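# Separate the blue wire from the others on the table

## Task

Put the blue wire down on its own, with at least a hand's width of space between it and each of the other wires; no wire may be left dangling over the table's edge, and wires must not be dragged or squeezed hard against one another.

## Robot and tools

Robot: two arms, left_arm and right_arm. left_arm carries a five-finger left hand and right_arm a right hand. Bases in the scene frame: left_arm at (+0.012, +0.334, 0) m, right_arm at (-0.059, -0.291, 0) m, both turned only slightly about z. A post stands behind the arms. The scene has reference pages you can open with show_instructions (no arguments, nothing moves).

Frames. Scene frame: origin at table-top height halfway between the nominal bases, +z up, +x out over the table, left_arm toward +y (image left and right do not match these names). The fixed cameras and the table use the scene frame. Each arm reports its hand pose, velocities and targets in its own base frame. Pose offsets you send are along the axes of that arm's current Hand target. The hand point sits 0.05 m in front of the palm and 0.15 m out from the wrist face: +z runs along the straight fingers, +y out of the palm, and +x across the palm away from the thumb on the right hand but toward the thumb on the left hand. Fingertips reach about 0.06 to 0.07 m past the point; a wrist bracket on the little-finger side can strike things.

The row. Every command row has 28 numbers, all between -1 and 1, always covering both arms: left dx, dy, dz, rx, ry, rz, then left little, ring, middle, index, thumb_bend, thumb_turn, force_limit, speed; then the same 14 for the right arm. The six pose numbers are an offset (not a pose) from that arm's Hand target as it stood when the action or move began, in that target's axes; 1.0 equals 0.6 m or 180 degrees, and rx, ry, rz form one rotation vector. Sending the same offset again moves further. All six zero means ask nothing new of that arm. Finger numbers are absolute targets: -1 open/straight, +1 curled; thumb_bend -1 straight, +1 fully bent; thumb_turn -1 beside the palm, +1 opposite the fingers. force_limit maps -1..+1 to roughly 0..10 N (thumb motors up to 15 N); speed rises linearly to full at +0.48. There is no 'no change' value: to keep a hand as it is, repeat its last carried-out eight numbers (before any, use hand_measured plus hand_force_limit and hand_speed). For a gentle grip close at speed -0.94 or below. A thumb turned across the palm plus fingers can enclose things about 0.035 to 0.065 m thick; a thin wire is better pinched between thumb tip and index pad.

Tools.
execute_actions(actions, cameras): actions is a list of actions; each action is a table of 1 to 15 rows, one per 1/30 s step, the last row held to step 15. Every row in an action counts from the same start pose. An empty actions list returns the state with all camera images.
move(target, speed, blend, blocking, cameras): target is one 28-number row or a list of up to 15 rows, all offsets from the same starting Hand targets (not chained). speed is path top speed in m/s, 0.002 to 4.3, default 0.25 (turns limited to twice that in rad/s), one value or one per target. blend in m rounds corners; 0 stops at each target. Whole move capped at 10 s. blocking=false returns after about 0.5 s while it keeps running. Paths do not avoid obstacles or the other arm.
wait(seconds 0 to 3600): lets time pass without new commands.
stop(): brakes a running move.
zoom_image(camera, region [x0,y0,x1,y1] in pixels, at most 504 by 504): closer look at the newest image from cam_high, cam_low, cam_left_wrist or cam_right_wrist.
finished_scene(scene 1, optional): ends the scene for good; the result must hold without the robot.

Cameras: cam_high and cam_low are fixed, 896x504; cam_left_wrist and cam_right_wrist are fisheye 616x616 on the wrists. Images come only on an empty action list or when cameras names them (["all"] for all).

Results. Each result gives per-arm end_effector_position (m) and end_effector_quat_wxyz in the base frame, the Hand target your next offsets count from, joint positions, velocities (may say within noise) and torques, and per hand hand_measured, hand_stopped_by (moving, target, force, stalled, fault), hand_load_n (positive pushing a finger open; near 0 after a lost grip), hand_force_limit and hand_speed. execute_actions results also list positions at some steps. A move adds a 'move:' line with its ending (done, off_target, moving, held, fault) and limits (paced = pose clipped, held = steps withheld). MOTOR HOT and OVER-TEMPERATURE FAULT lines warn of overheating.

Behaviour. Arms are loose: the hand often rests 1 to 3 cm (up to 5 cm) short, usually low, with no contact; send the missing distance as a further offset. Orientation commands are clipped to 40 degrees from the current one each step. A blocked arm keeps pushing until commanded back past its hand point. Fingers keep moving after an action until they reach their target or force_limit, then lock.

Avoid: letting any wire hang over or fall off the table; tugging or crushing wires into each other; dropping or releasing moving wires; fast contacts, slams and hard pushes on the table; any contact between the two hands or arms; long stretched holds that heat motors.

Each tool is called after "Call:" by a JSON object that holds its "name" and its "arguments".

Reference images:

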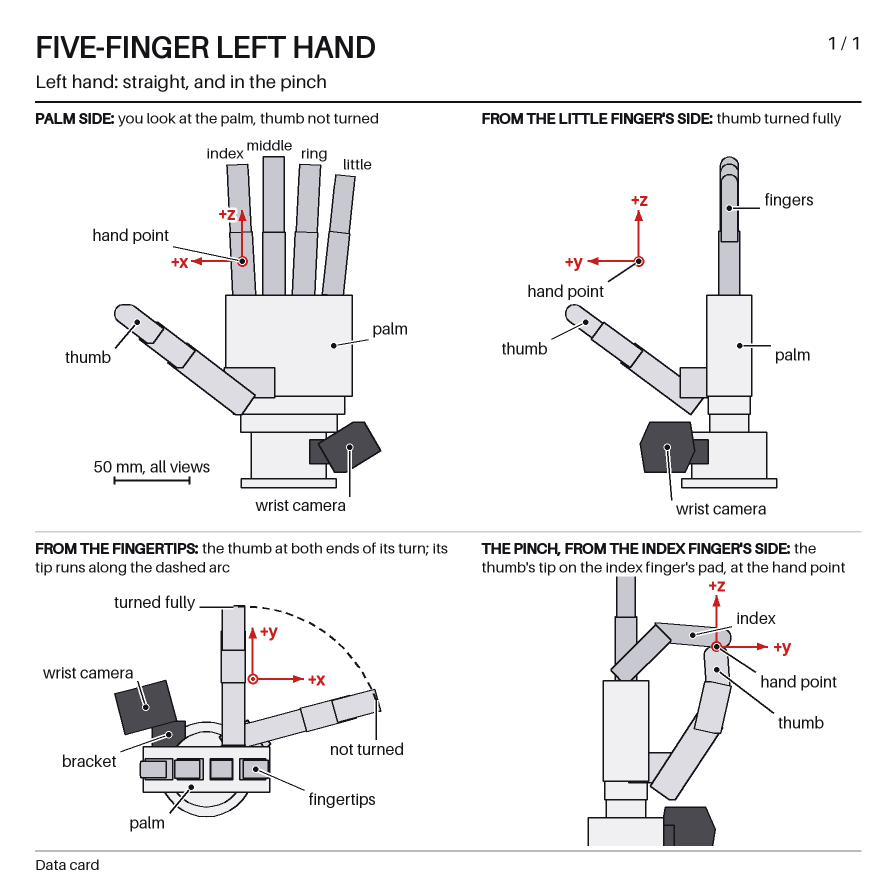

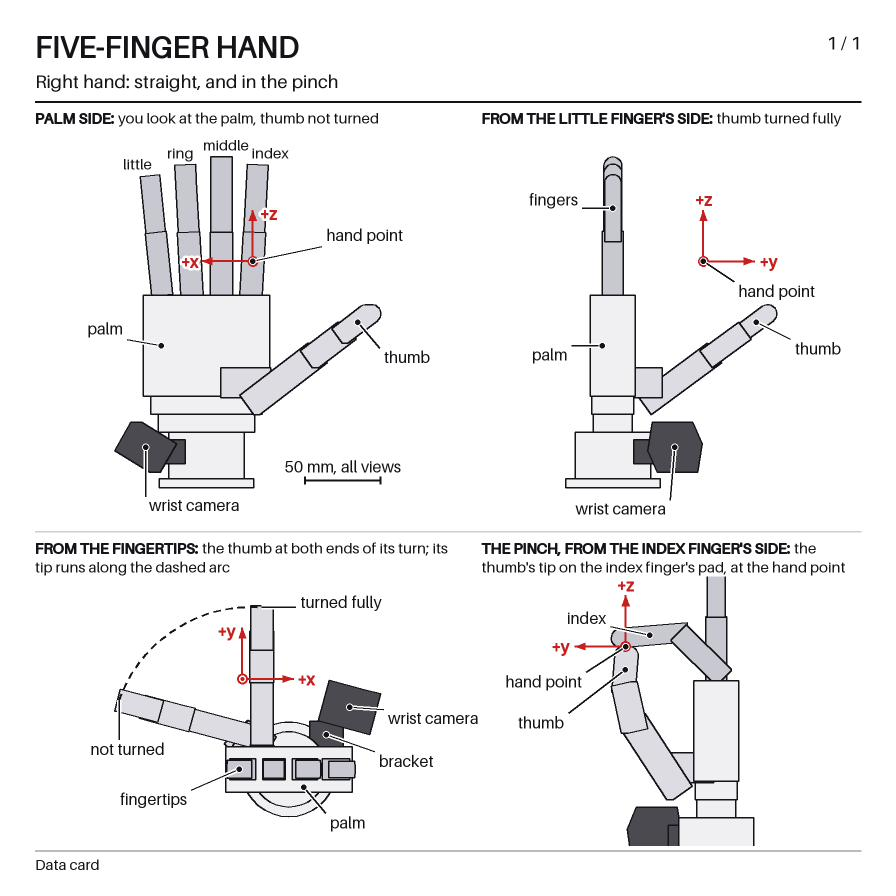

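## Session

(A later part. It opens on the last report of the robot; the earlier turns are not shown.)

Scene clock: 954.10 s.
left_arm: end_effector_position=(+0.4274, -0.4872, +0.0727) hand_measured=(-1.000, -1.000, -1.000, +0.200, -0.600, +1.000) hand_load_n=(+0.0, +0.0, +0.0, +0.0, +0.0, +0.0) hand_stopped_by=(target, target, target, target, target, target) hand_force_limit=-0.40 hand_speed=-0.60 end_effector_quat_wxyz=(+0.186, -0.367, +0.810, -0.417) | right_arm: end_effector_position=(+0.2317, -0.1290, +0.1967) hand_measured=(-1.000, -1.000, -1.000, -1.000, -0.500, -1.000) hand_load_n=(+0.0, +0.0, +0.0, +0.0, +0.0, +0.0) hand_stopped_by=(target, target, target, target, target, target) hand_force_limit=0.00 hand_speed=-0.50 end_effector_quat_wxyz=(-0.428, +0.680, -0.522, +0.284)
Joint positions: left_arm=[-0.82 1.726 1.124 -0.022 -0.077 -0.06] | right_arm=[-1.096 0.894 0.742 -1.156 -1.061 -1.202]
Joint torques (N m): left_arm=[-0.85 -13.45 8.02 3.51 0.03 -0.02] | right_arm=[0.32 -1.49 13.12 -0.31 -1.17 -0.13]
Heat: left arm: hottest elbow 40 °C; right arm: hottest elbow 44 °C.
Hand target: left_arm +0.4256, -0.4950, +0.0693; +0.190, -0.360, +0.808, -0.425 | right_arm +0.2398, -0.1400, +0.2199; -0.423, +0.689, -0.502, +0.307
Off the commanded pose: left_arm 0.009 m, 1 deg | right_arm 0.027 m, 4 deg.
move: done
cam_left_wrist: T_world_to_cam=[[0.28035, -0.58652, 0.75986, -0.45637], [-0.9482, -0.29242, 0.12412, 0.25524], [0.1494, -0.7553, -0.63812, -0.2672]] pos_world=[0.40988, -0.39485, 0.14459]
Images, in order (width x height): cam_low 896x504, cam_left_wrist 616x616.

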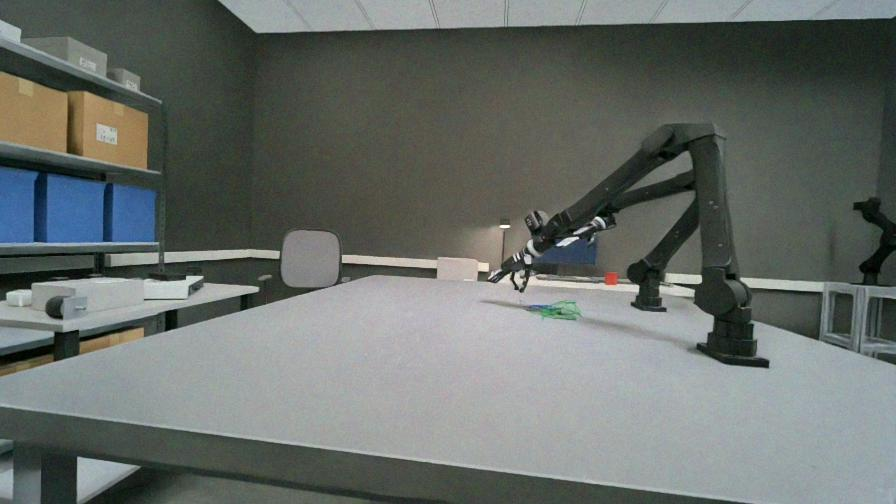

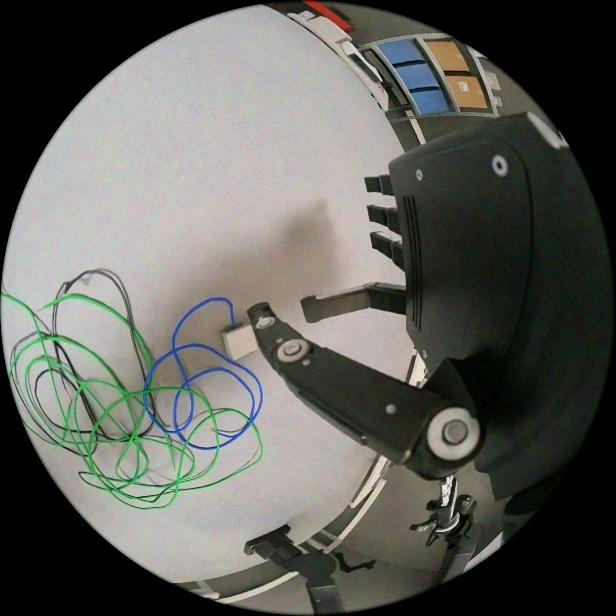

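Call:
{"name": "move", "arguments": {"target": [0,0.033,0.0227,0,0,0,-1,-1,-1,0.2,-0.6,1,-0.4,-0.6,0,0,0,0,0,0,-1,-1,-1,-1,-0.5,-1,0,-0.5], "speed": 0.06, "cameras": ["cam_left_wrist","cam_low"]}}

Call:
{"name": "zoom_image", "arguments": {"camera": "cam_left_wrist", "region": [200, 220, 340, 400]}}

Call:
{"name": "zoom_image", "arguments": {"camera": "cam_low", "region": [500, 270, 590, 330]}}

Scene clock: 969.93 s.
left_arm: end_effector_position=(+0.4272, -0.4870, +0.0468) hand_measured=(-1.000, -1.000, -1.000, +0.200, -0.600, +1.000) hand_load_n=(+0.0, +0.0, +0.0, +0.0, +0.0, +0.0) hand_stopped_by=(target, target, target, target, target, target) hand_force_limit=-0.40 hand_speed=-0.60 end_effector_quat_wxyz=(+0.186, -0.367, +0.811, -0.416) | right_arm: end_effector_position=(+0.2317, -0.1290, +0.1967) hand_measured=(-1.000, -1.000, -1.000, -1.000, -0.500, -1.000) hand_load_n=(+0.0, +0.0, +0.0, +0.0, +0.0, +0.0) hand_stopped_by=(target, target, target, target, target, target) hand_force_limit=0.00 hand_speed=-0.50 end_effector_quat_wxyz=(-0.428, +0.680, -0.522, +0.284)
Joint positions: left_arm=[-0.82 1.767 1.101 0.04 -0.077 -0.06] | right_arm=[-1.096 0.894 0.742 -1.156 -1.061 -1.202]
Joint torques (N m): left_arm=[-0.73 -13.51 7.58 3.45 0.05 0] | right_arm=[0.38 -1.49 13.12 -0.31 -1.17 -0.13]
Heat: left arm: hottest elbow 39 °C; right arm: hottest elbow 44 °C.
Hand target: left_arm +0.4256, -0.4950, +0.0452; +0.190, -0.360, +0.808, -0.425 | right_arm +0.2398, -0.1400, +0.2199; -0.423, +0.689, -0.502, +0.307
Off the commanded pose: left_arm 0.008 m, 1 deg | right_arm 0.027 m, 4 deg.
move: done
cam_left_wrist: T_world_to_cam=[[0.28193, -0.58824, 0.75795, -0.43794], [-0.94793, -0.29274, 0.12541, 0.25805], [0.14811, -0.75384, -0.64015, -0.28226]] pos_world=[0.40988, -0.39485, 0.11889]
Images, in order (width x height): cam_low 896x504, cam_left_wrist 616x616.

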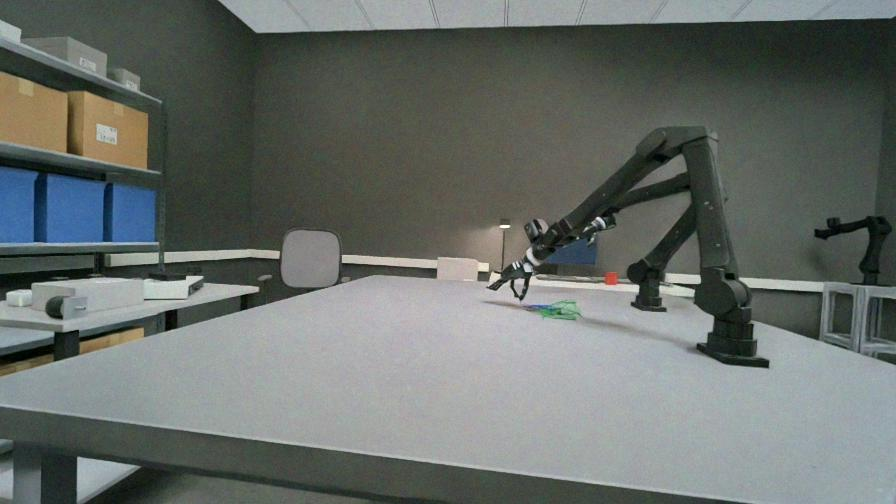

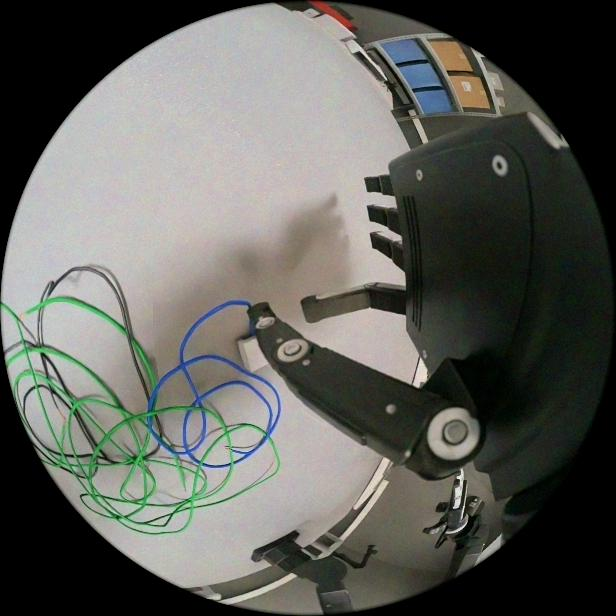

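Scaled by 2.800 from the camera's image (finer frame: 880x880).

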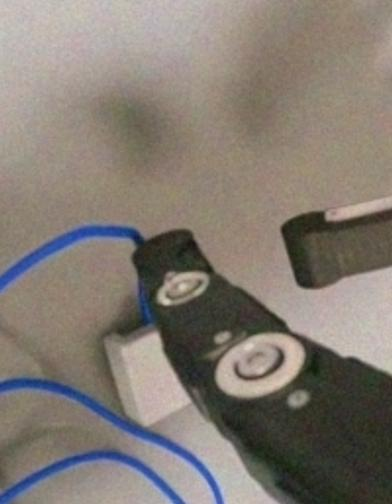

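Scaled by 5.600 from the camera's image (finer frame: 1280x720).

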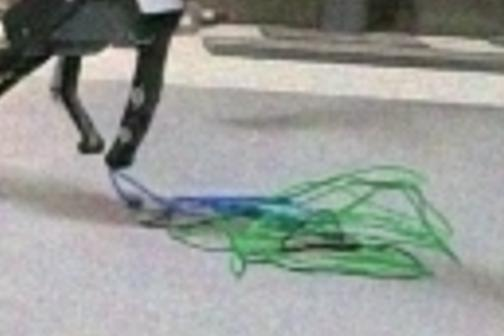

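Call:
{"name": "move", "arguments": {"target": [[0,-0.0275,-0.0189,0,0,0,-1,-1,-1,0.2,-0.6,1,-0.4,-0.6,0,0,0,0,0,0,-1,-1,-1,-1,-0.5,-1,0,-0.5],[-0.0067,-0.012,-0.0415,0,0,0,-1,-1,-1,0.2,-0.6,1,-0.4,-0.6,0,0,0,0,0,0,-1,-1,-1,-1,-0.5,-1,0,-0.5]], "speed": 0.06, "cameras": ["cam_left_wrist","cam_low"]}}

Call:
{"name": "zoom_image", "arguments": {"camera": "cam_left_wrist", "region": [200, 220, 340, 400]}}

Call:
{"name": "zoom_image", "arguments": {"camera": "cam_low", "region": [500, 270, 590, 330]}}

Scene clock: 991.10 s.
left_arm: end_effector_position=(+0.4205, -0.4797, +0.0604) hand_measured=(-1.000, -1.000, -1.000, +0.200, -0.600, +1.000) hand_load_n=(+0.0, +0.0, +0.0, +0.0, +0.0, +0.0) hand_stopped_by=(target, target, target, target, target, target) hand_force_limit=-0.40 hand_speed=-0.60 end_effector_quat_wxyz=(+0.188, -0.366, +0.808, -0.423) | right_arm: end_effector_position=(+0.2317, -0.1290, +0.1967) hand_measured=(-1.000, -1.000, -1.000, -1.000, -0.500, -1.000) hand_load_n=(+0.0, +0.0, +0.0, +0.0, +0.0, +0.0) hand_stopped_by=(target, target, target, target, target, target) hand_force_limit=0.00 hand_speed=-0.50 end_effector_quat_wxyz=(-0.428, +0.680, -0.522, +0.284)
Joint positions: left_arm=[-0.82 1.721 1.07 0.04 -0.077 -0.06] | right_arm=[-1.096 0.894 0.742 -1.156 -1.061 -1.202]
Joint torques (N m): left_arm=[-0.44 -14.68 7.62 1.89 0.18 0.04] | right_arm=[0.38 -1.49 13.12 -0.31 -1.17 -0.13]
Heat: left arm: hottest elbow 38 °C; right arm: hottest elbow 44 °C.
Hand target: left_arm +0.4160, -0.4810, +0.0653; +0.190, -0.360, +0.808, -0.425 | right_arm +0.2398, -0.1400, +0.2199; -0.423, +0.689, -0.502, +0.307
Off the commanded pose: left_arm 0.007 m, 1 deg | right_arm 0.027 m, 4 deg.
move: done
cam_left_wrist: T_world_to_cam=[[0.27395, -0.57966, 0.76743, -0.43516], [-0.94921, -0.29137, 0.11876, 0.25366], [0.15477, -0.76099, -0.63004, -0.27386]] pos_world=[0.40237, -0.38674, 0.13129]
Images, in order (width x height): cam_low 896x504, cam_left_wrist 616x616.

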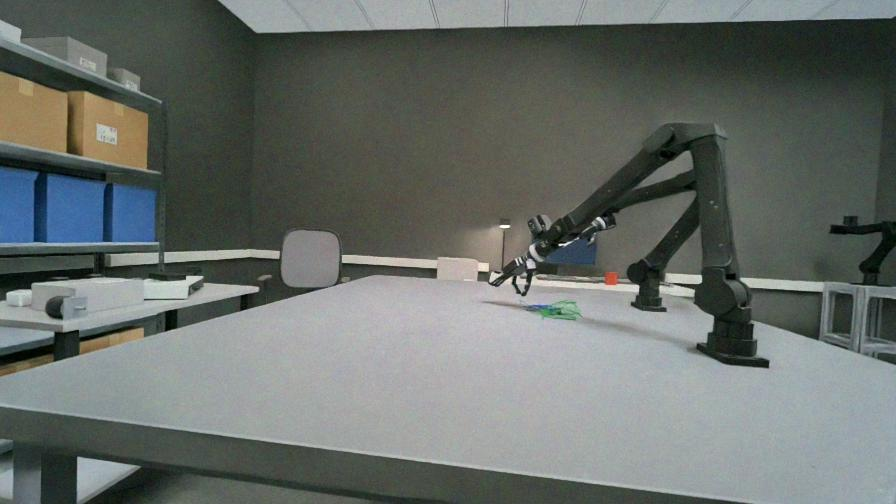

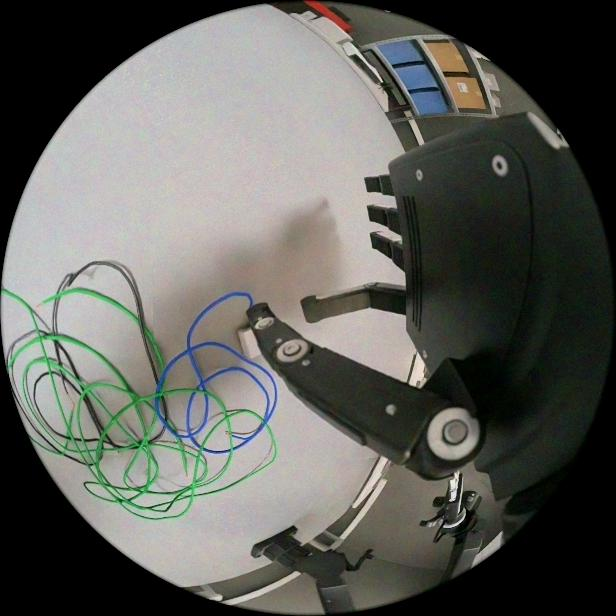

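Scaled by 2.800 from the camera's image (finer frame: 880x880).

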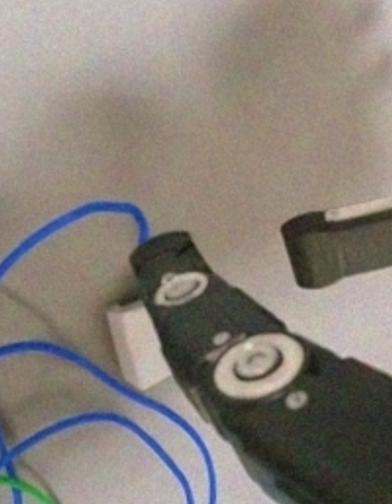

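Scaled by 5.600 from the camera's image (finer frame: 1280x720).

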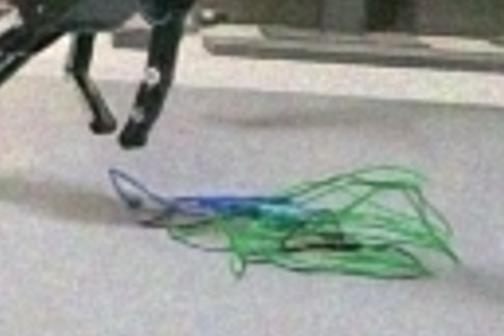

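Call:
{"name": "move", "arguments": {"target": [0.0055,0.0327,0.0172,0,0,0,-1,-1,-1,0.2,-0.6,1,-0.4,-0.6,0,0,0,0,0,0,-1,-1,-1,-1,-0.5,-1,0,-0.5], "speed": 0.06, "cameras": ["cam_left_wrist","cam_low"]}}

Call:
{"name": "zoom_image", "arguments": {"camera": "cam_left_wrist", "region": [200, 220, 340, 400]}}

Call:
{"name": "zoom_image", "arguments": {"camera": "cam_low", "region": [500, 270, 590, 330]}}

Scene clock: 1004.80 s.
left_arm: end_effector_position=(+0.4153, -0.4742, +0.0487) hand_measured=(-1.000, -1.000, -1.000, +0.200, -0.600, +1.000) hand_load_n=(+0.0, +0.0, -0.5, +0.0, +0.0, +0.0) hand_stopped_by=(target, target, target, target, target, target) hand_force_limit=-0.40 hand_speed=-0.60 end_effector_quat_wxyz=(+0.187, -0.366, +0.809, -0.419) | right_arm: end_effector_position=(+0.2317, -0.1290, +0.1967) hand_measured=(-1.000, -1.000, -1.000, -1.000, -0.500, -1.000) hand_load_n=(+0.0, +0.0, +0.0, -0.5, +0.0, -0.5) hand_stopped_by=(target, target, target, target, target, target) hand_force_limit=0.00 hand_speed=-0.50 end_effector_quat_wxyz=(-0.428, +0.680, -0.522, +0.284)
Joint positions: left_arm=[-0.82 1.726 1.043 0.064 -0.077 -0.06] | right_arm=[-1.096 0.894 0.742 -1.156 -1.061 -1.202]
Joint torques (N m): left_arm=[-1.08 -12.45 7.53 3.55 -0.05 0.02] | right_arm=[0.38 -1.49 13.12 -0.31 -1.17 -0.12]
Heat: left arm: hottest elbow 38 °C; right arm: hottest elbow 44 °C.
Hand target: left_arm +0.4119, -0.4817, +0.0433; +0.190, -0.360, +0.808, -0.425 | right_arm +0.2398, -0.1400, +0.2199; -0.423, +0.689, -0.502, +0.307
Off the commanded pose: left_arm 0.010 m, 1 deg | right_arm 0.027 m, 4 deg.
move: done
cam_left_wrist: T_world_to_cam=[[0.27795, -0.58401, 0.76268, -0.42508], [-0.94859, -0.292, 0.12211, 0.25112], [0.15139, -0.75741, -0.63514, -0.27293]] pos_world=[0.39768, -0.38165, 0.12019]
Images, in order (width x height): cam_low 896x504, cam_left_wrist 616x616.

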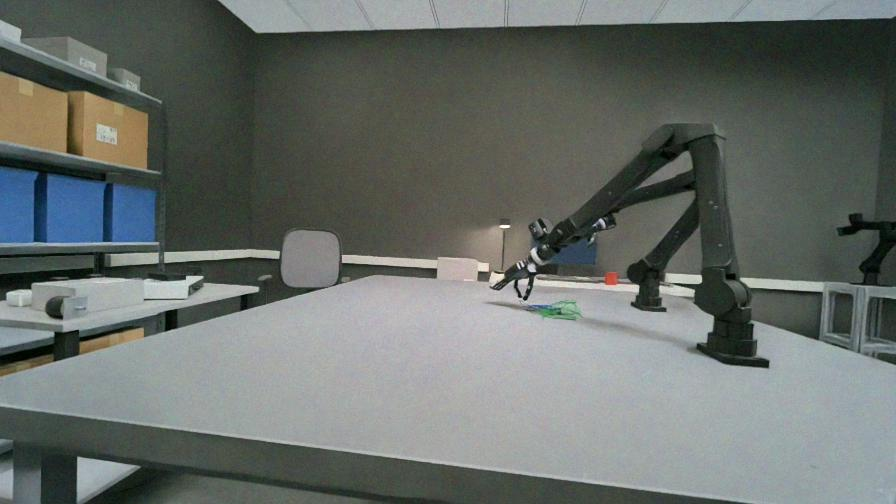

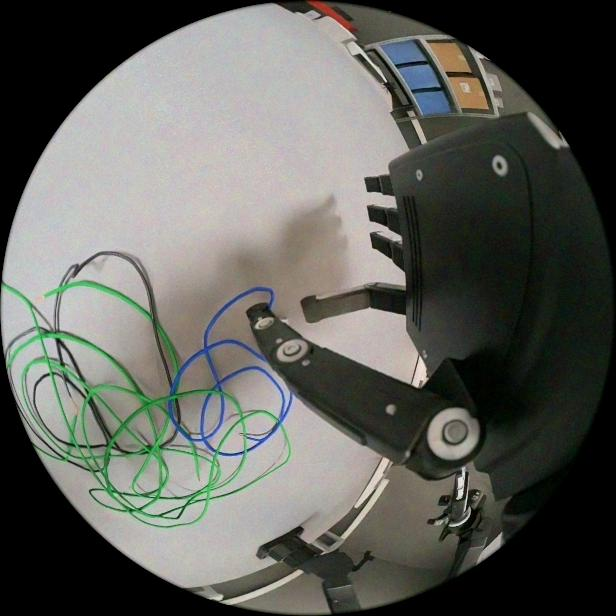

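Scaled by 2.800 from the camera's image (finer frame: 880x880).

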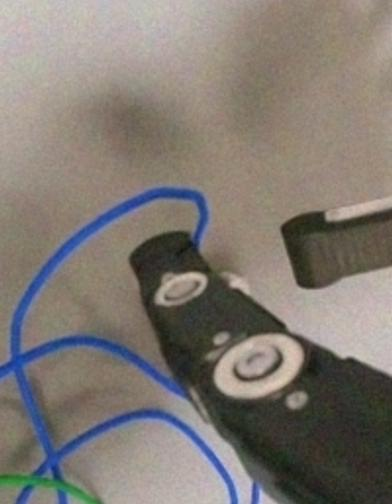

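Scaled by 5.600 from the camera's image (finer frame: 1280x720).

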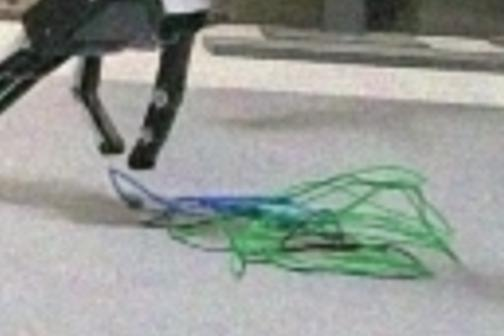

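Call:
{"name": "move", "arguments": {"target": [0.0093,0.0248,0.0318,0,0,0,-1,-1,-1,0.2,-0.6,1,-0.4,-0.6,0,0,0,0,0,0,-1,-1,-1,-1,-0.5,-1,0,-0.5], "speed": 0.06, "cameras": ["cam_left_wrist","cam_low"]}}

Call:
{"name": "zoom_image", "arguments": {"camera": "cam_left_wrist", "region": [200, 220, 340, 400]}}

Call:
{"name": "zoom_image", "arguments": {"camera": "cam_low", "region": [500, 270, 590, 330]}}

Scene clock: 1018.47 s.
left_arm: end_effector_position=(+0.4173, -0.4794, +0.0211) hand_measured=(-1.000, -1.000, -1.000, +0.200, -0.600, +1.000) hand_load_n=(+0.0, +0.0, +0.0, +0.0, +0.0, +0.0) hand_stopped_by=(target, target, target, target, target, target) hand_force_limit=-0.40 hand_speed=-0.60 end_effector_quat_wxyz=(+0.189, -0.366, +0.811, -0.415) | right_arm: end_effector_position=(+0.2317, -0.1290, +0.1967) hand_measured=(-1.000, -1.000, -1.000, -1.000, -0.500, -1.000) hand_load_n=(+0.0, +0.0, +0.0, +0.0, +0.0, +0.0) hand_stopped_by=(target, target, target, target, target, target) hand_force_limit=0.00 hand_speed=-0.50 end_effector_quat_wxyz=(-0.428, +0.680, -0.522, +0.284)
Joint positions: left_arm=[-0.826 1.787 1.043 0.118 -0.086 -0.06] | right_arm=[-1.096 0.894 0.742 -1.156 -1.061 -1.202]
Joint torques (N m): left_arm=[-0.73 -13.04 7.71 3.3 -0.02 -0.04] | right_arm=[0.38 -1.44 13.12 -0.32 -1.17 -0.12]
Heat: left arm: hottest elbow 37 °C; right arm: hottest elbow 44 °C.
Hand target: left_arm +0.4136, -0.4907, +0.0202; +0.190, -0.360, +0.808, -0.425 | right_arm +0.2398, -0.1400, +0.2199; -0.423, +0.689, -0.502, +0.307
Off the commanded pose: left_arm 0.012 m, 1 deg | right_arm 0.027 m, 4 deg.
move: off_target (left_arm)
cam_left_wrist: T_world_to_cam=[[0.27966, -0.59062, 0.75694, -0.41141], [-0.94805, -0.29437, 0.12059, 0.25347], [0.1516, -0.75134, -0.64227, -0.29172]] pos_world=[0.39958, -0.38755, 0.09349]
Images, in order (width x height): cam_low 896x504, cam_left_wrist 616x616.

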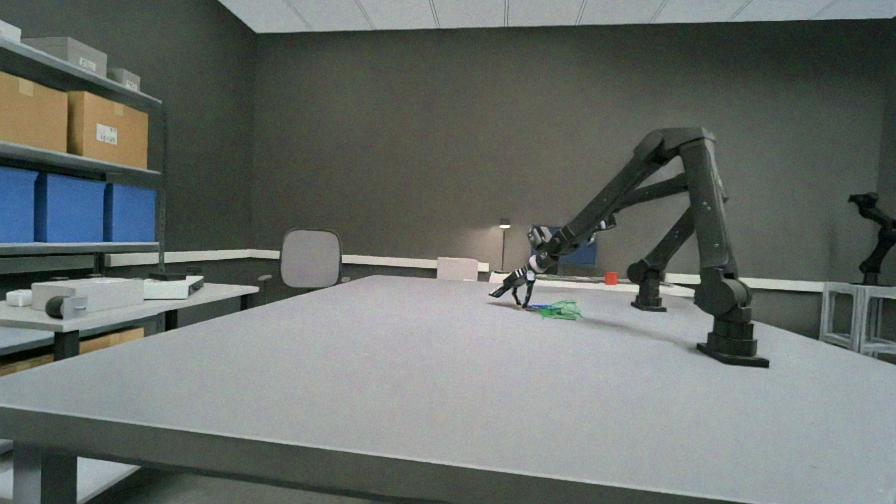

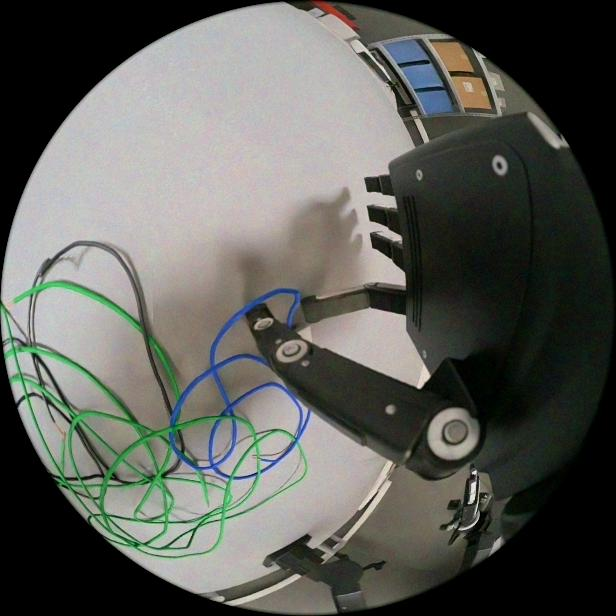

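Scaled by 2.800 from the camera's image (finer frame: 880x880).

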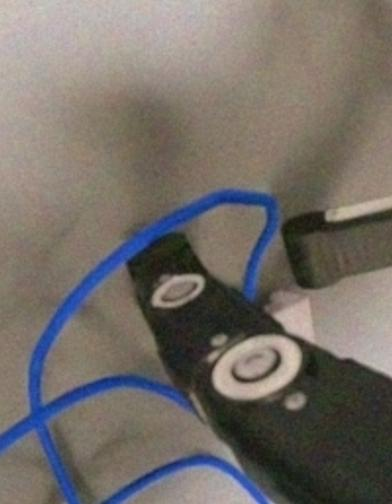

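Scaled by 5.600 from the camera's image (finer frame: 1280x720).

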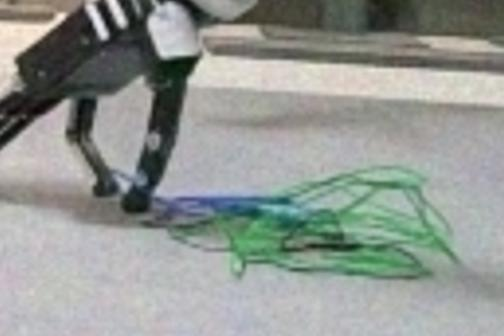

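Call:
{"name": "move", "arguments": {"target": [0,0,0,0,0,0,-1,-1,-1,0.4,0.2,1,0.0,-0.92,0,0,0,0,0,0,-1,-1,-1,-1,-0.5,-1,0,-0.5], "speed": 0.06, "cameras": ["cam_left_wrist","cam_low"]}}

Call:
{"name": "zoom_image", "arguments": {"camera": "cam_left_wrist", "region": [200, 220, 340, 400]}}

Call:
{"name": "zoom_image", "arguments": {"camera": "cam_low", "region": [500, 270, 590, 330]}}

Scene clock: 1032.23 s.
left_arm: end_effector_position=(+0.4173, -0.4794, +0.0211) hand_measured=(-1.000, -1.000, -1.000, +0.400, -0.278, +1.000) hand_load_n=(+0.0, +0.0, +0.0, +1.5, +7.5, +0.0) hand_stopped_by=(target, target, target, target, force, target) hand_force_limit=0.00 hand_speed=-0.92 end_effector_quat_wxyz=(+0.189, -0.366, +0.811, -0.415) | right_arm: end_effector_position=(+0.2317, -0.1290, +0.1967) hand_measured=(-1.000, -1.000, -1.000, -1.000, -0.500, -1.000) hand_load_n=(+0.0, +0.0, -0.5, -0.5, +0.0, +0.0) hand_stopped_by=(target, target, target, target, target, target) hand_force_limit=0.00 hand_speed=-0.50 end_effector_quat_wxyz=(-0.428, +0.680, -0.522, +0.284)
Joint positions: left_arm=[-0.826 1.787 1.043 0.118 -0.086 -0.06] | right_arm=[-1.096 0.894 0.742 -1.156 -1.061 -1.202]
Joint torques (N m): left_arm=[-1.26 -13.33 7.68 3.33 -0.02 -0.07] | right_arm=[0.38 -1.49 13.11 -0.31 -1.17 -0.12]
Heat: left arm: hottest elbow 37 °C; right arm: hottest elbow 44 °C.
Hand target: left_arm +0.4136, -0.4907, +0.0202; +0.190, -0.360, +0.808, -0.425 | right_arm +0.2398, -0.1400, +0.2199; -0.423, +0.689, -0.502, +0.307
Off the commanded pose: left_arm 0.012 m, 1 deg | right_arm 0.027 m, 4 deg.
move: done
cam_left_wrist: T_world_to_cam=[[0.27966, -0.59062, 0.75694, -0.41141], [-0.94805, -0.29437, 0.12059, 0.25347], [0.1516, -0.75134, -0.64227, -0.29172]] pos_world=[0.39958, -0.38755, 0.09349]
Images, in order (width x height): cam_low 896x504, cam_left_wrist 616x616.

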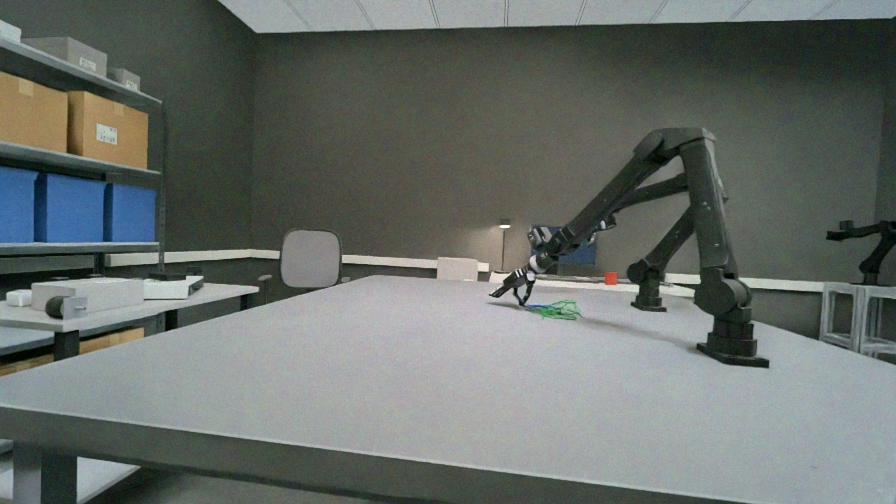

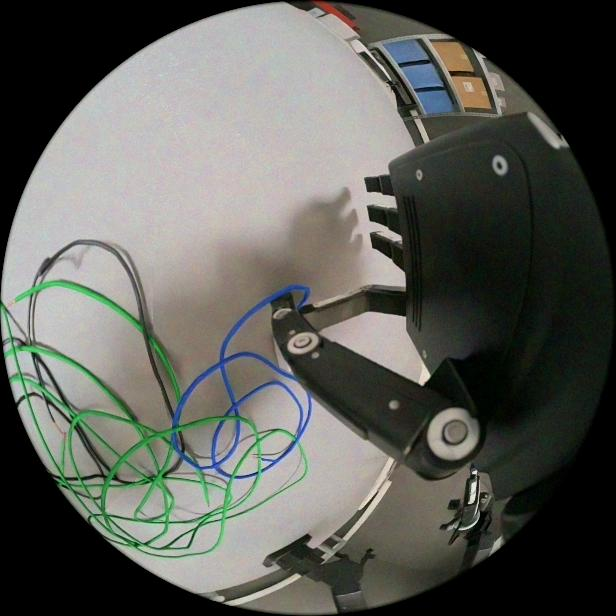

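Scaled by 2.800 from the camera's image (finer frame: 880x880).

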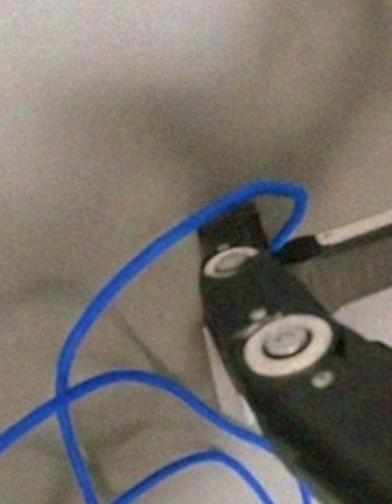

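Scaled by 5.600 from the camera's image (finer frame: 1280x720).

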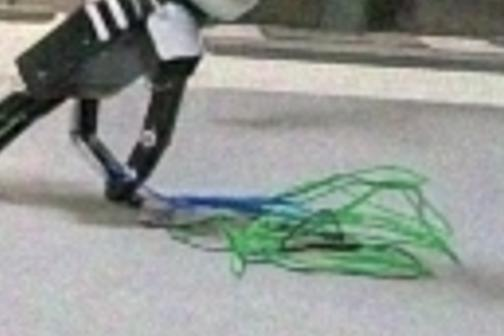

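Call:
{"name": "move", "arguments": {"target": [0,0,0,0,0,0,-1,-1,-1,0.5,0.35,1,0.4,-0.9,0,0,0,0,0,0,-1,-1,-1,-1,-0.5,-1,0,-0.5], "speed": 0.05, "cameras": []}}

Call:
{"name": "move", "arguments": {"target": [0,-0.0412,-0.0283,0,0,0,-1,-1,-1,0.5,0.35,1,0.4,-0.9,0,0,0,0,0,0,-1,-1,-1,-1,-0.5,-1,0,-0.5], "speed": 0.03, "cameras": ["cam_left_wrist","cam_low"]}}

Call:
{"name": "zoom_image", "arguments": {"camera": "cam_left_wrist", "region": [200, 220, 340, 400]}}

Call:
{"name": "zoom_image", "arguments": {"camera": "cam_low", "region": [500, 250, 600, 330]}}

Scene clock: 1042.97 s.
left_arm: end_effector_position=(+0.4173, -0.4794, +0.0211) hand_measured=(-1.000, -1.000, -1.000, +0.426, -0.258, +1.000) hand_load_n=(+0.0, +0.0, +0.0, +7.0, +10.0, +0.0) hand_stopped_by=(target, target, target, force, force, target) hand_force_limit=0.40 hand_speed=-0.90 end_effector_quat_wxyz=(+0.189, -0.366, +0.811, -0.415) | right_arm: end_effector_position=(+0.2317, -0.1290, +0.1967) hand_measured=(-1.000, -1.000, -1.000, -1.000, -0.500, -1.000) hand_load_n=(+0.0, +0.0, +0.0, +0.0, +0.0, +0.0) hand_stopped_by=(target, target, target, target, target, target) hand_force_limit=0.00 hand_speed=-0.50 end_effector_quat_wxyz=(-0.428, +0.680, -0.522, +0.284)
Joint positions: left_arm=[-0.826 1.787 1.043 0.118 -0.086 -0.06] | right_arm=[-1.096 0.894 0.742 -1.156 -1.061 -1.202]
Joint torques (N m): left_arm=[-1.08 -13.39 7.77 3.29 -0.02 -0.04] | right_arm=[0.44 -1.44 13.12 -0.29 -1.17 -0.12]
Heat: left arm: hottest elbow 37 °C; right arm: hottest elbow 44 °C.
Hand target: left_arm +0.4136, -0.4907, +0.0202; +0.190, -0.360, +0.808, -0.425 | right_arm +0.2398, -0.1400, +0.2199; -0.423, +0.689, -0.502, +0.307
Off the commanded pose: left_arm 0.012 m, 1 deg | right_arm 0.027 m, 4 deg.
move: done

Scene clock: 1044.63 s.
left_arm: end_effector_position=(+0.4140, -0.4787, +0.0338) hand_measured=(-1.000, -1.000, -1.000, +0.426, -0.258, +1.000) hand_load_n=(+0.0, -0.5, +0.0, +7.5, +9.5, +0.0) hand_stopped_by=(target, target, target, force, force, target) hand_force_limit=0.40 hand_speed=-0.90 end_effector_quat_wxyz=(+0.188, -0.365, +0.811, -0.416) | right_arm: end_effector_position=(+0.2317, -0.1290, +0.1967) hand_measured=(-1.000, -1.000, -1.000, -1.000, -0.500, -1.000) hand_load_n=(+0.0, +0.0, +0.0, +0.0, +0.0, +0.0) hand_stopped_by=(target, target, target, target, target, target) hand_force_limit=0.00 hand_speed=-0.50 end_effector_quat_wxyz=(-0.428, +0.680, -0.522, +0.284)
Joint positions: left_arm=[-0.829 1.758 1.043 0.09 -0.086 -0.06] | right_arm=[-1.096 0.894 0.742 -1.156 -1.061 -1.202]
Joint torques (N m): left_arm=[-0.91 -15.03 10.1 1.11 -0.01 -0.06] | right_arm=[0.38 -1.49 13.12 -0.32 -1.17 -0.12]
Heat: left arm: hottest elbow 37 °C; right arm: hottest elbow 44 °C.
Hand target: left_arm +0.4136, -0.4907, +0.0502; +0.190, -0.360, +0.808, -0.425 | right_arm +0.2398, -0.1400, +0.2199; -0.423, +0.689, -0.502, +0.307
Off the commanded pose: left_arm 0.020 m, 1 deg | right_arm 0.027 m, 4 deg.
move: off_target (left_arm)
cam_left_wrist: T_world_to_cam=[[0.27713, -0.5906, 0.75788, -0.41872], [-0.94905, -0.29138, 0.11997, 0.25096], [0.14998, -0.75252, -0.64126, -0.28249]] pos_world=[0.39658, -0.38675, 0.10609]
Images, in order (width x height): cam_low 896x504, cam_left_wrist 616x616.

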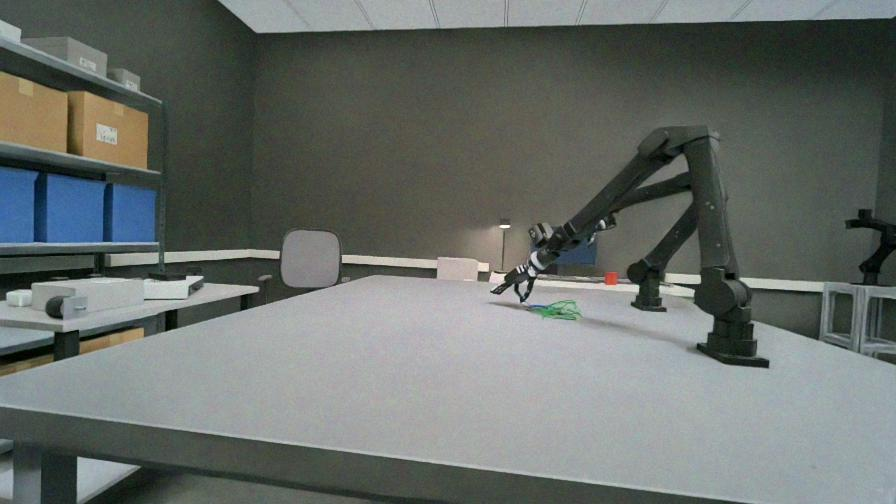

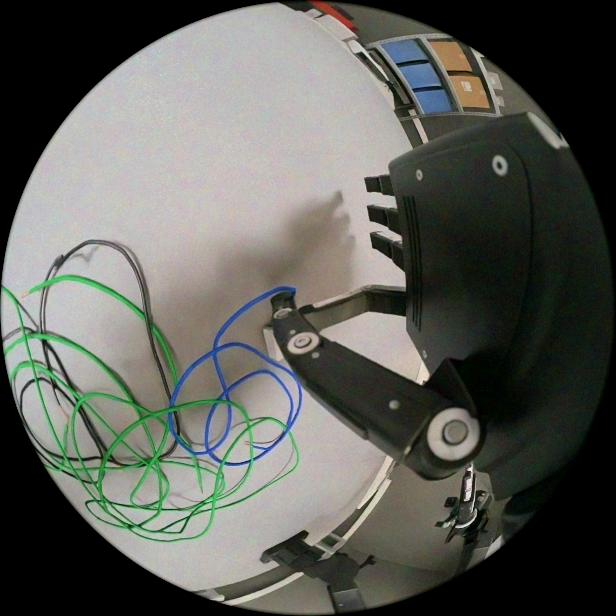

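Scaled by 2.800 from the camera's image (finer frame: 880x880).

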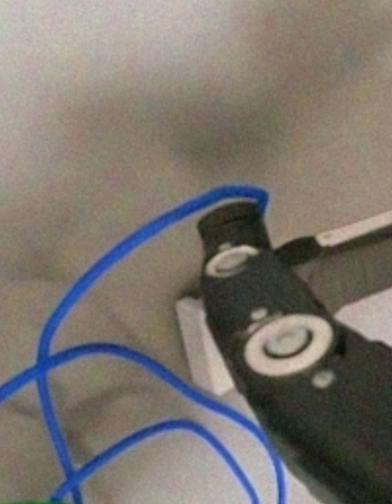

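Scaled by 5.040 from the camera's image (finer frame: 1280x720).

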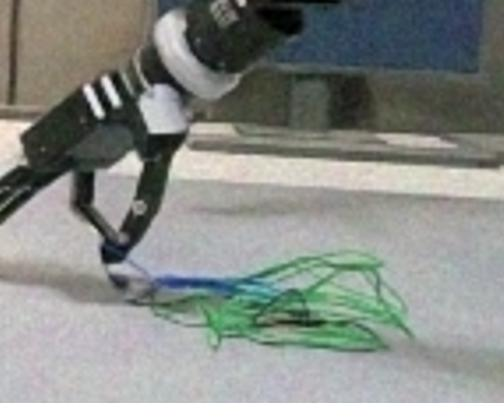

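Call:
{"name": "move", "arguments": {"target": [0,-0.0275,-0.0189,0,0,0,-1,-1,-1,0.5,0.35,1,0.4,-0.9,0,0,0,0,0,0,-1,-1,-1,-1,-0.5,-1,0,-0.5], "speed": 0.02, "cameras": ["cam_left_wrist","cam_low"]}}

Call:
{"name": "zoom_image", "arguments": {"camera": "cam_left_wrist", "region": [200, 220, 340, 400]}}

Call:
{"name": "zoom_image", "arguments": {"camera": "cam_low", "region": [500, 250, 600, 330]}}

Scene clock: 1059.20 s.
left_arm: end_effector_position=(+0.4089, -0.4731, +0.0431) hand_measured=(-1.000, -1.000, -1.000, +0.426, -0.258, +1.000) hand_load_n=(+0.0, +0.0, +0.0, +7.0, +9.5, +0.0) hand_stopped_by=(target, target, target, force, force, target) hand_force_limit=0.40 hand_speed=-0.90 end_effector_quat_wxyz=(+0.185, -0.366, +0.816, -0.408) | right_arm: end_effector_position=(+0.2317, -0.1290, +0.1967) hand_measured=(-1.000, -1.000, -1.000, -1.000, -0.500, -1.000) hand_load_n=(+0.0, +0.0, +0.0, +0.0, +0.0, +0.0) hand_stopped_by=(target, target, target, target, target, target) hand_force_limit=0.00 hand_speed=-0.50 end_effector_quat_wxyz=(-0.428, +0.680, -0.522, +0.284)
Joint positions: left_arm=[-0.829 1.727 1.043 0.04 -0.086 -0.06] | right_arm=[-1.096 0.894 0.742 -1.156 -1.061 -1.202]
Joint torques (N m): left_arm=[-0.79 -14.97 11.78 1.06 0 -0.05] | right_arm=[0.38 -1.49 13.12 -0.32 -1.18 -0.13]
Heat: left arm: hottest elbow 37 °C; right arm: hottest elbow 44 °C.
Hand target: left_arm +0.4136, -0.4907, +0.0702; +0.190, -0.360, +0.808, -0.425 | right_arm +0.2398, -0.1400, +0.2199; -0.423, +0.689, -0.502, +0.307
Off the commanded pose: left_arm 0.033 m, 2 deg | right_arm 0.027 m, 4 deg.
move: off_target (left_arm)
cam_left_wrist: T_world_to_cam=[[0.28724, -0.6017, 0.74529, -0.42982], [-0.94739, -0.29318, 0.12843, 0.24458], [0.14123, -0.74297, -0.65426, -0.2628]] pos_world=[0.39229, -0.38217, 0.11699]
Images, in order (width x height): cam_low 896x504, cam_left_wrist 616x616.

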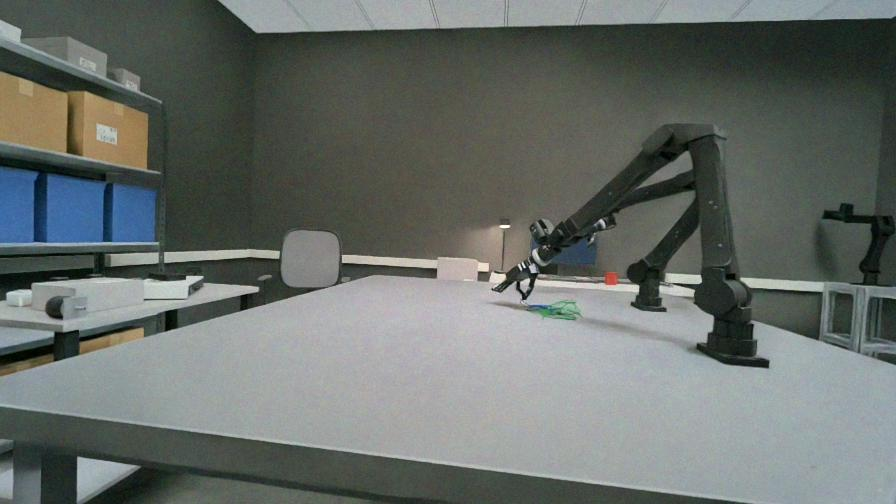

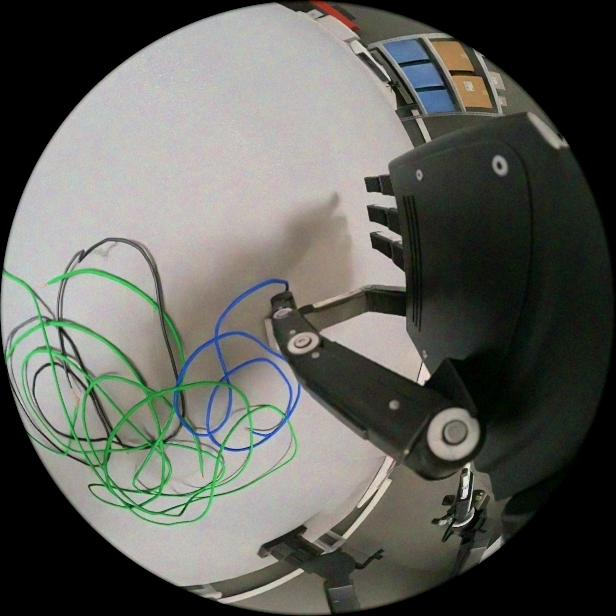

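Scaled by 2.800 from the camera's image (finer frame: 880x880).

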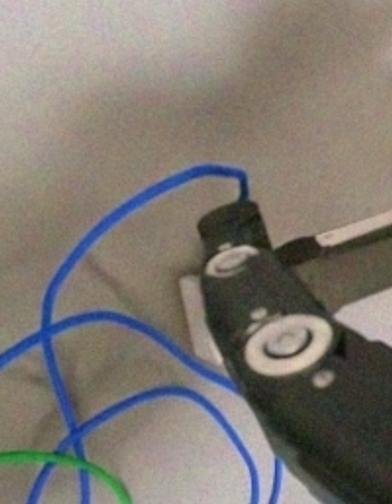

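Scaled by 5.040 from the camera's image (finer frame: 1280x720).

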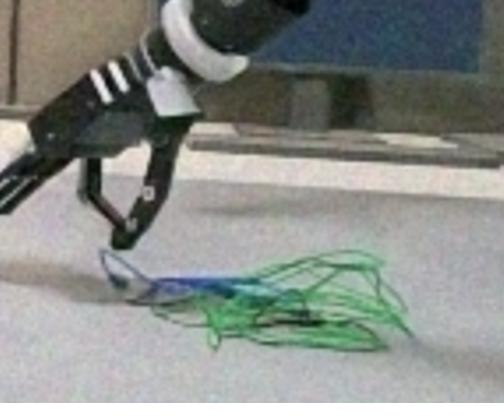

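Call:
{"name": "move", "arguments": {"target": [[0,-0.0165,-0.0113,0,0,0,-1,-1,-1,0.5,0.35,1,0.4,-0.9,0,0,0,0,0,0,-1,-1,-1,-1,-0.5,-1,0,-0.5],[-0.0084,-0.0124,0.0065,0,0,0,-1,-1,-1,0.2,-0.6,1,-0.4,-0.6,0,0,0,0,0,0,-1,-1,-1,-1,-0.5,-1,0,-0.5]], "speed": 0.06, "cameras": ["cam_left_wrist","cam_low"]}}

Call:
{"name": "zoom_image", "arguments": {"camera": "cam_left_wrist", "region": [200, 220, 340, 400]}}

Call:
{"name": "zoom_image", "arguments": {"camera": "cam_low", "region": [500, 250, 600, 330]}}

Scene clock: 1107.97 s.
left_arm: end_effector_position=(+0.4101, -0.4758, +0.0597) hand_measured=(-1.000, -1.000, -1.000, +0.200, -0.600, +1.000) hand_load_n=(+0.0, +0.0, +0.0, +0.0, -0.5, +0.0) hand_stopped_by=(target, target, target, target, target, target) hand_force_limit=-0.40 hand_speed=-0.60 end_effector_quat_wxyz=(+0.185, -0.365, +0.814, -0.412) | right_arm: end_effector_position=(+0.2317, -0.1290, +0.1967) hand_measured=(-1.000, -1.000, -1.000, -1.000, -0.500, -1.000) hand_load_n=(+0.0, +0.0, +0.0, +0.0, +0.0, +0.0) hand_stopped_by=(target, target, target, target, target, target) hand_force_limit=0.00 hand_speed=-0.50 end_effector_quat_wxyz=(-0.428, +0.680, -0.522, +0.284)
Joint positions: left_arm=[-0.829 1.704 1.06 0.009 -0.081 -0.06] | right_arm=[-1.096 0.894 0.742 -1.156 -1.061 -1.202]
Joint torques (N m): left_arm=[0.21 -12.34 12.77 1.81 0.22 -0.01] | right_arm=[0.38 -1.49 13.11 -0.32 -1.17 -0.13]
Heat: left arm: hottest elbow 39 °C; right arm: hottest elbow 44 °C.
Hand target: left_arm +0.4225, -0.4920, +0.0741; +0.190, -0.360, +0.808, -0.425 | right_arm +0.2398, -0.1400, +0.2199; -0.423, +0.689, -0.502, +0.307
Off the commanded pose: left_arm 0.025 m, 2 deg | right_arm 0.027 m, 4 deg.
move: off_target (left_arm); target 2's new numbers were sent with left_arm's hand 0.025 m and 2 deg from that target
cam_left_wrist: T_world_to_cam=[[0.28185, -0.59625, 0.7517, -0.43972], [-0.94901, -0.28855, 0.12695, 0.24583], [0.1412, -0.74915, -0.64717, -0.2575]] pos_world=[0.39359, -0.38416, 0.13269]
Images, in order (width x height): cam_low 896x504, cam_left_wrist 616x616.

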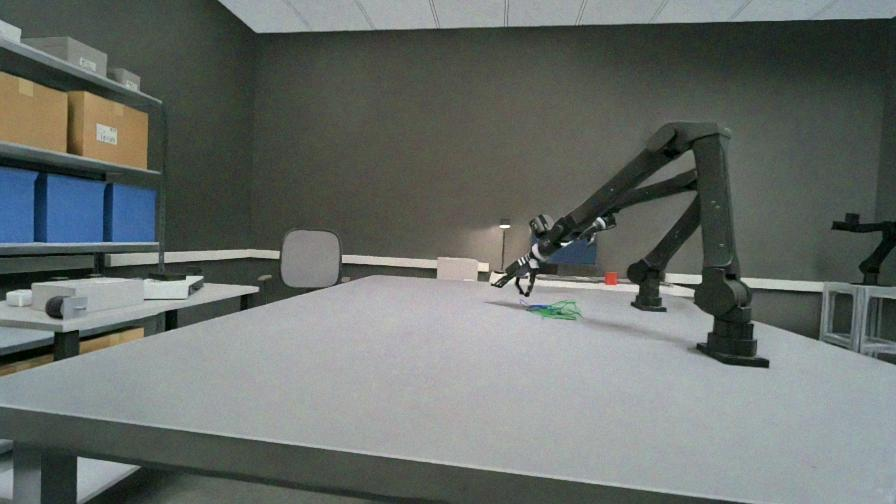

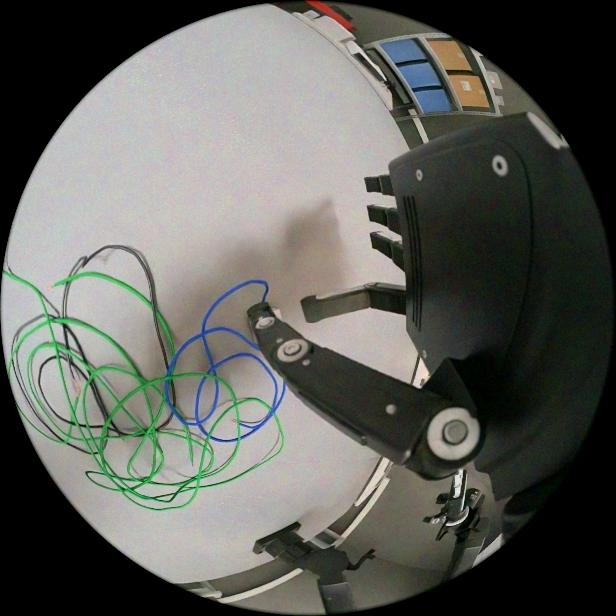

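Scaled by 2.800 from the camera's image (finer frame: 880x880).

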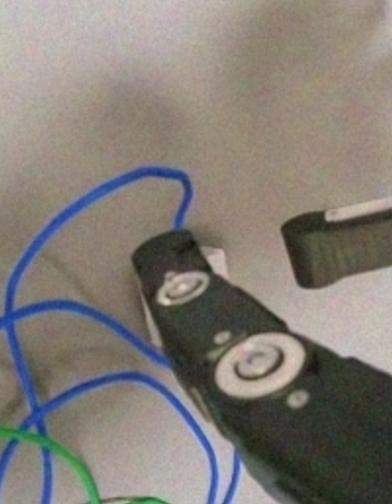

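Scaled by 5.040 from the camera's image (finer frame: 1280x720).

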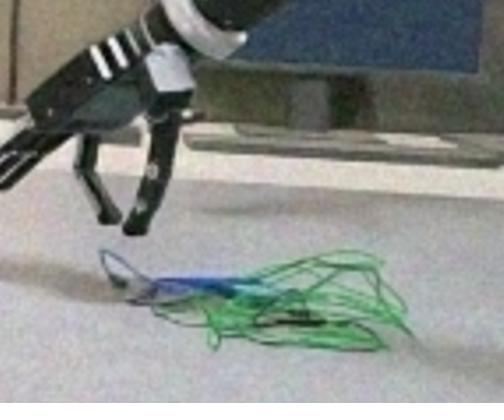

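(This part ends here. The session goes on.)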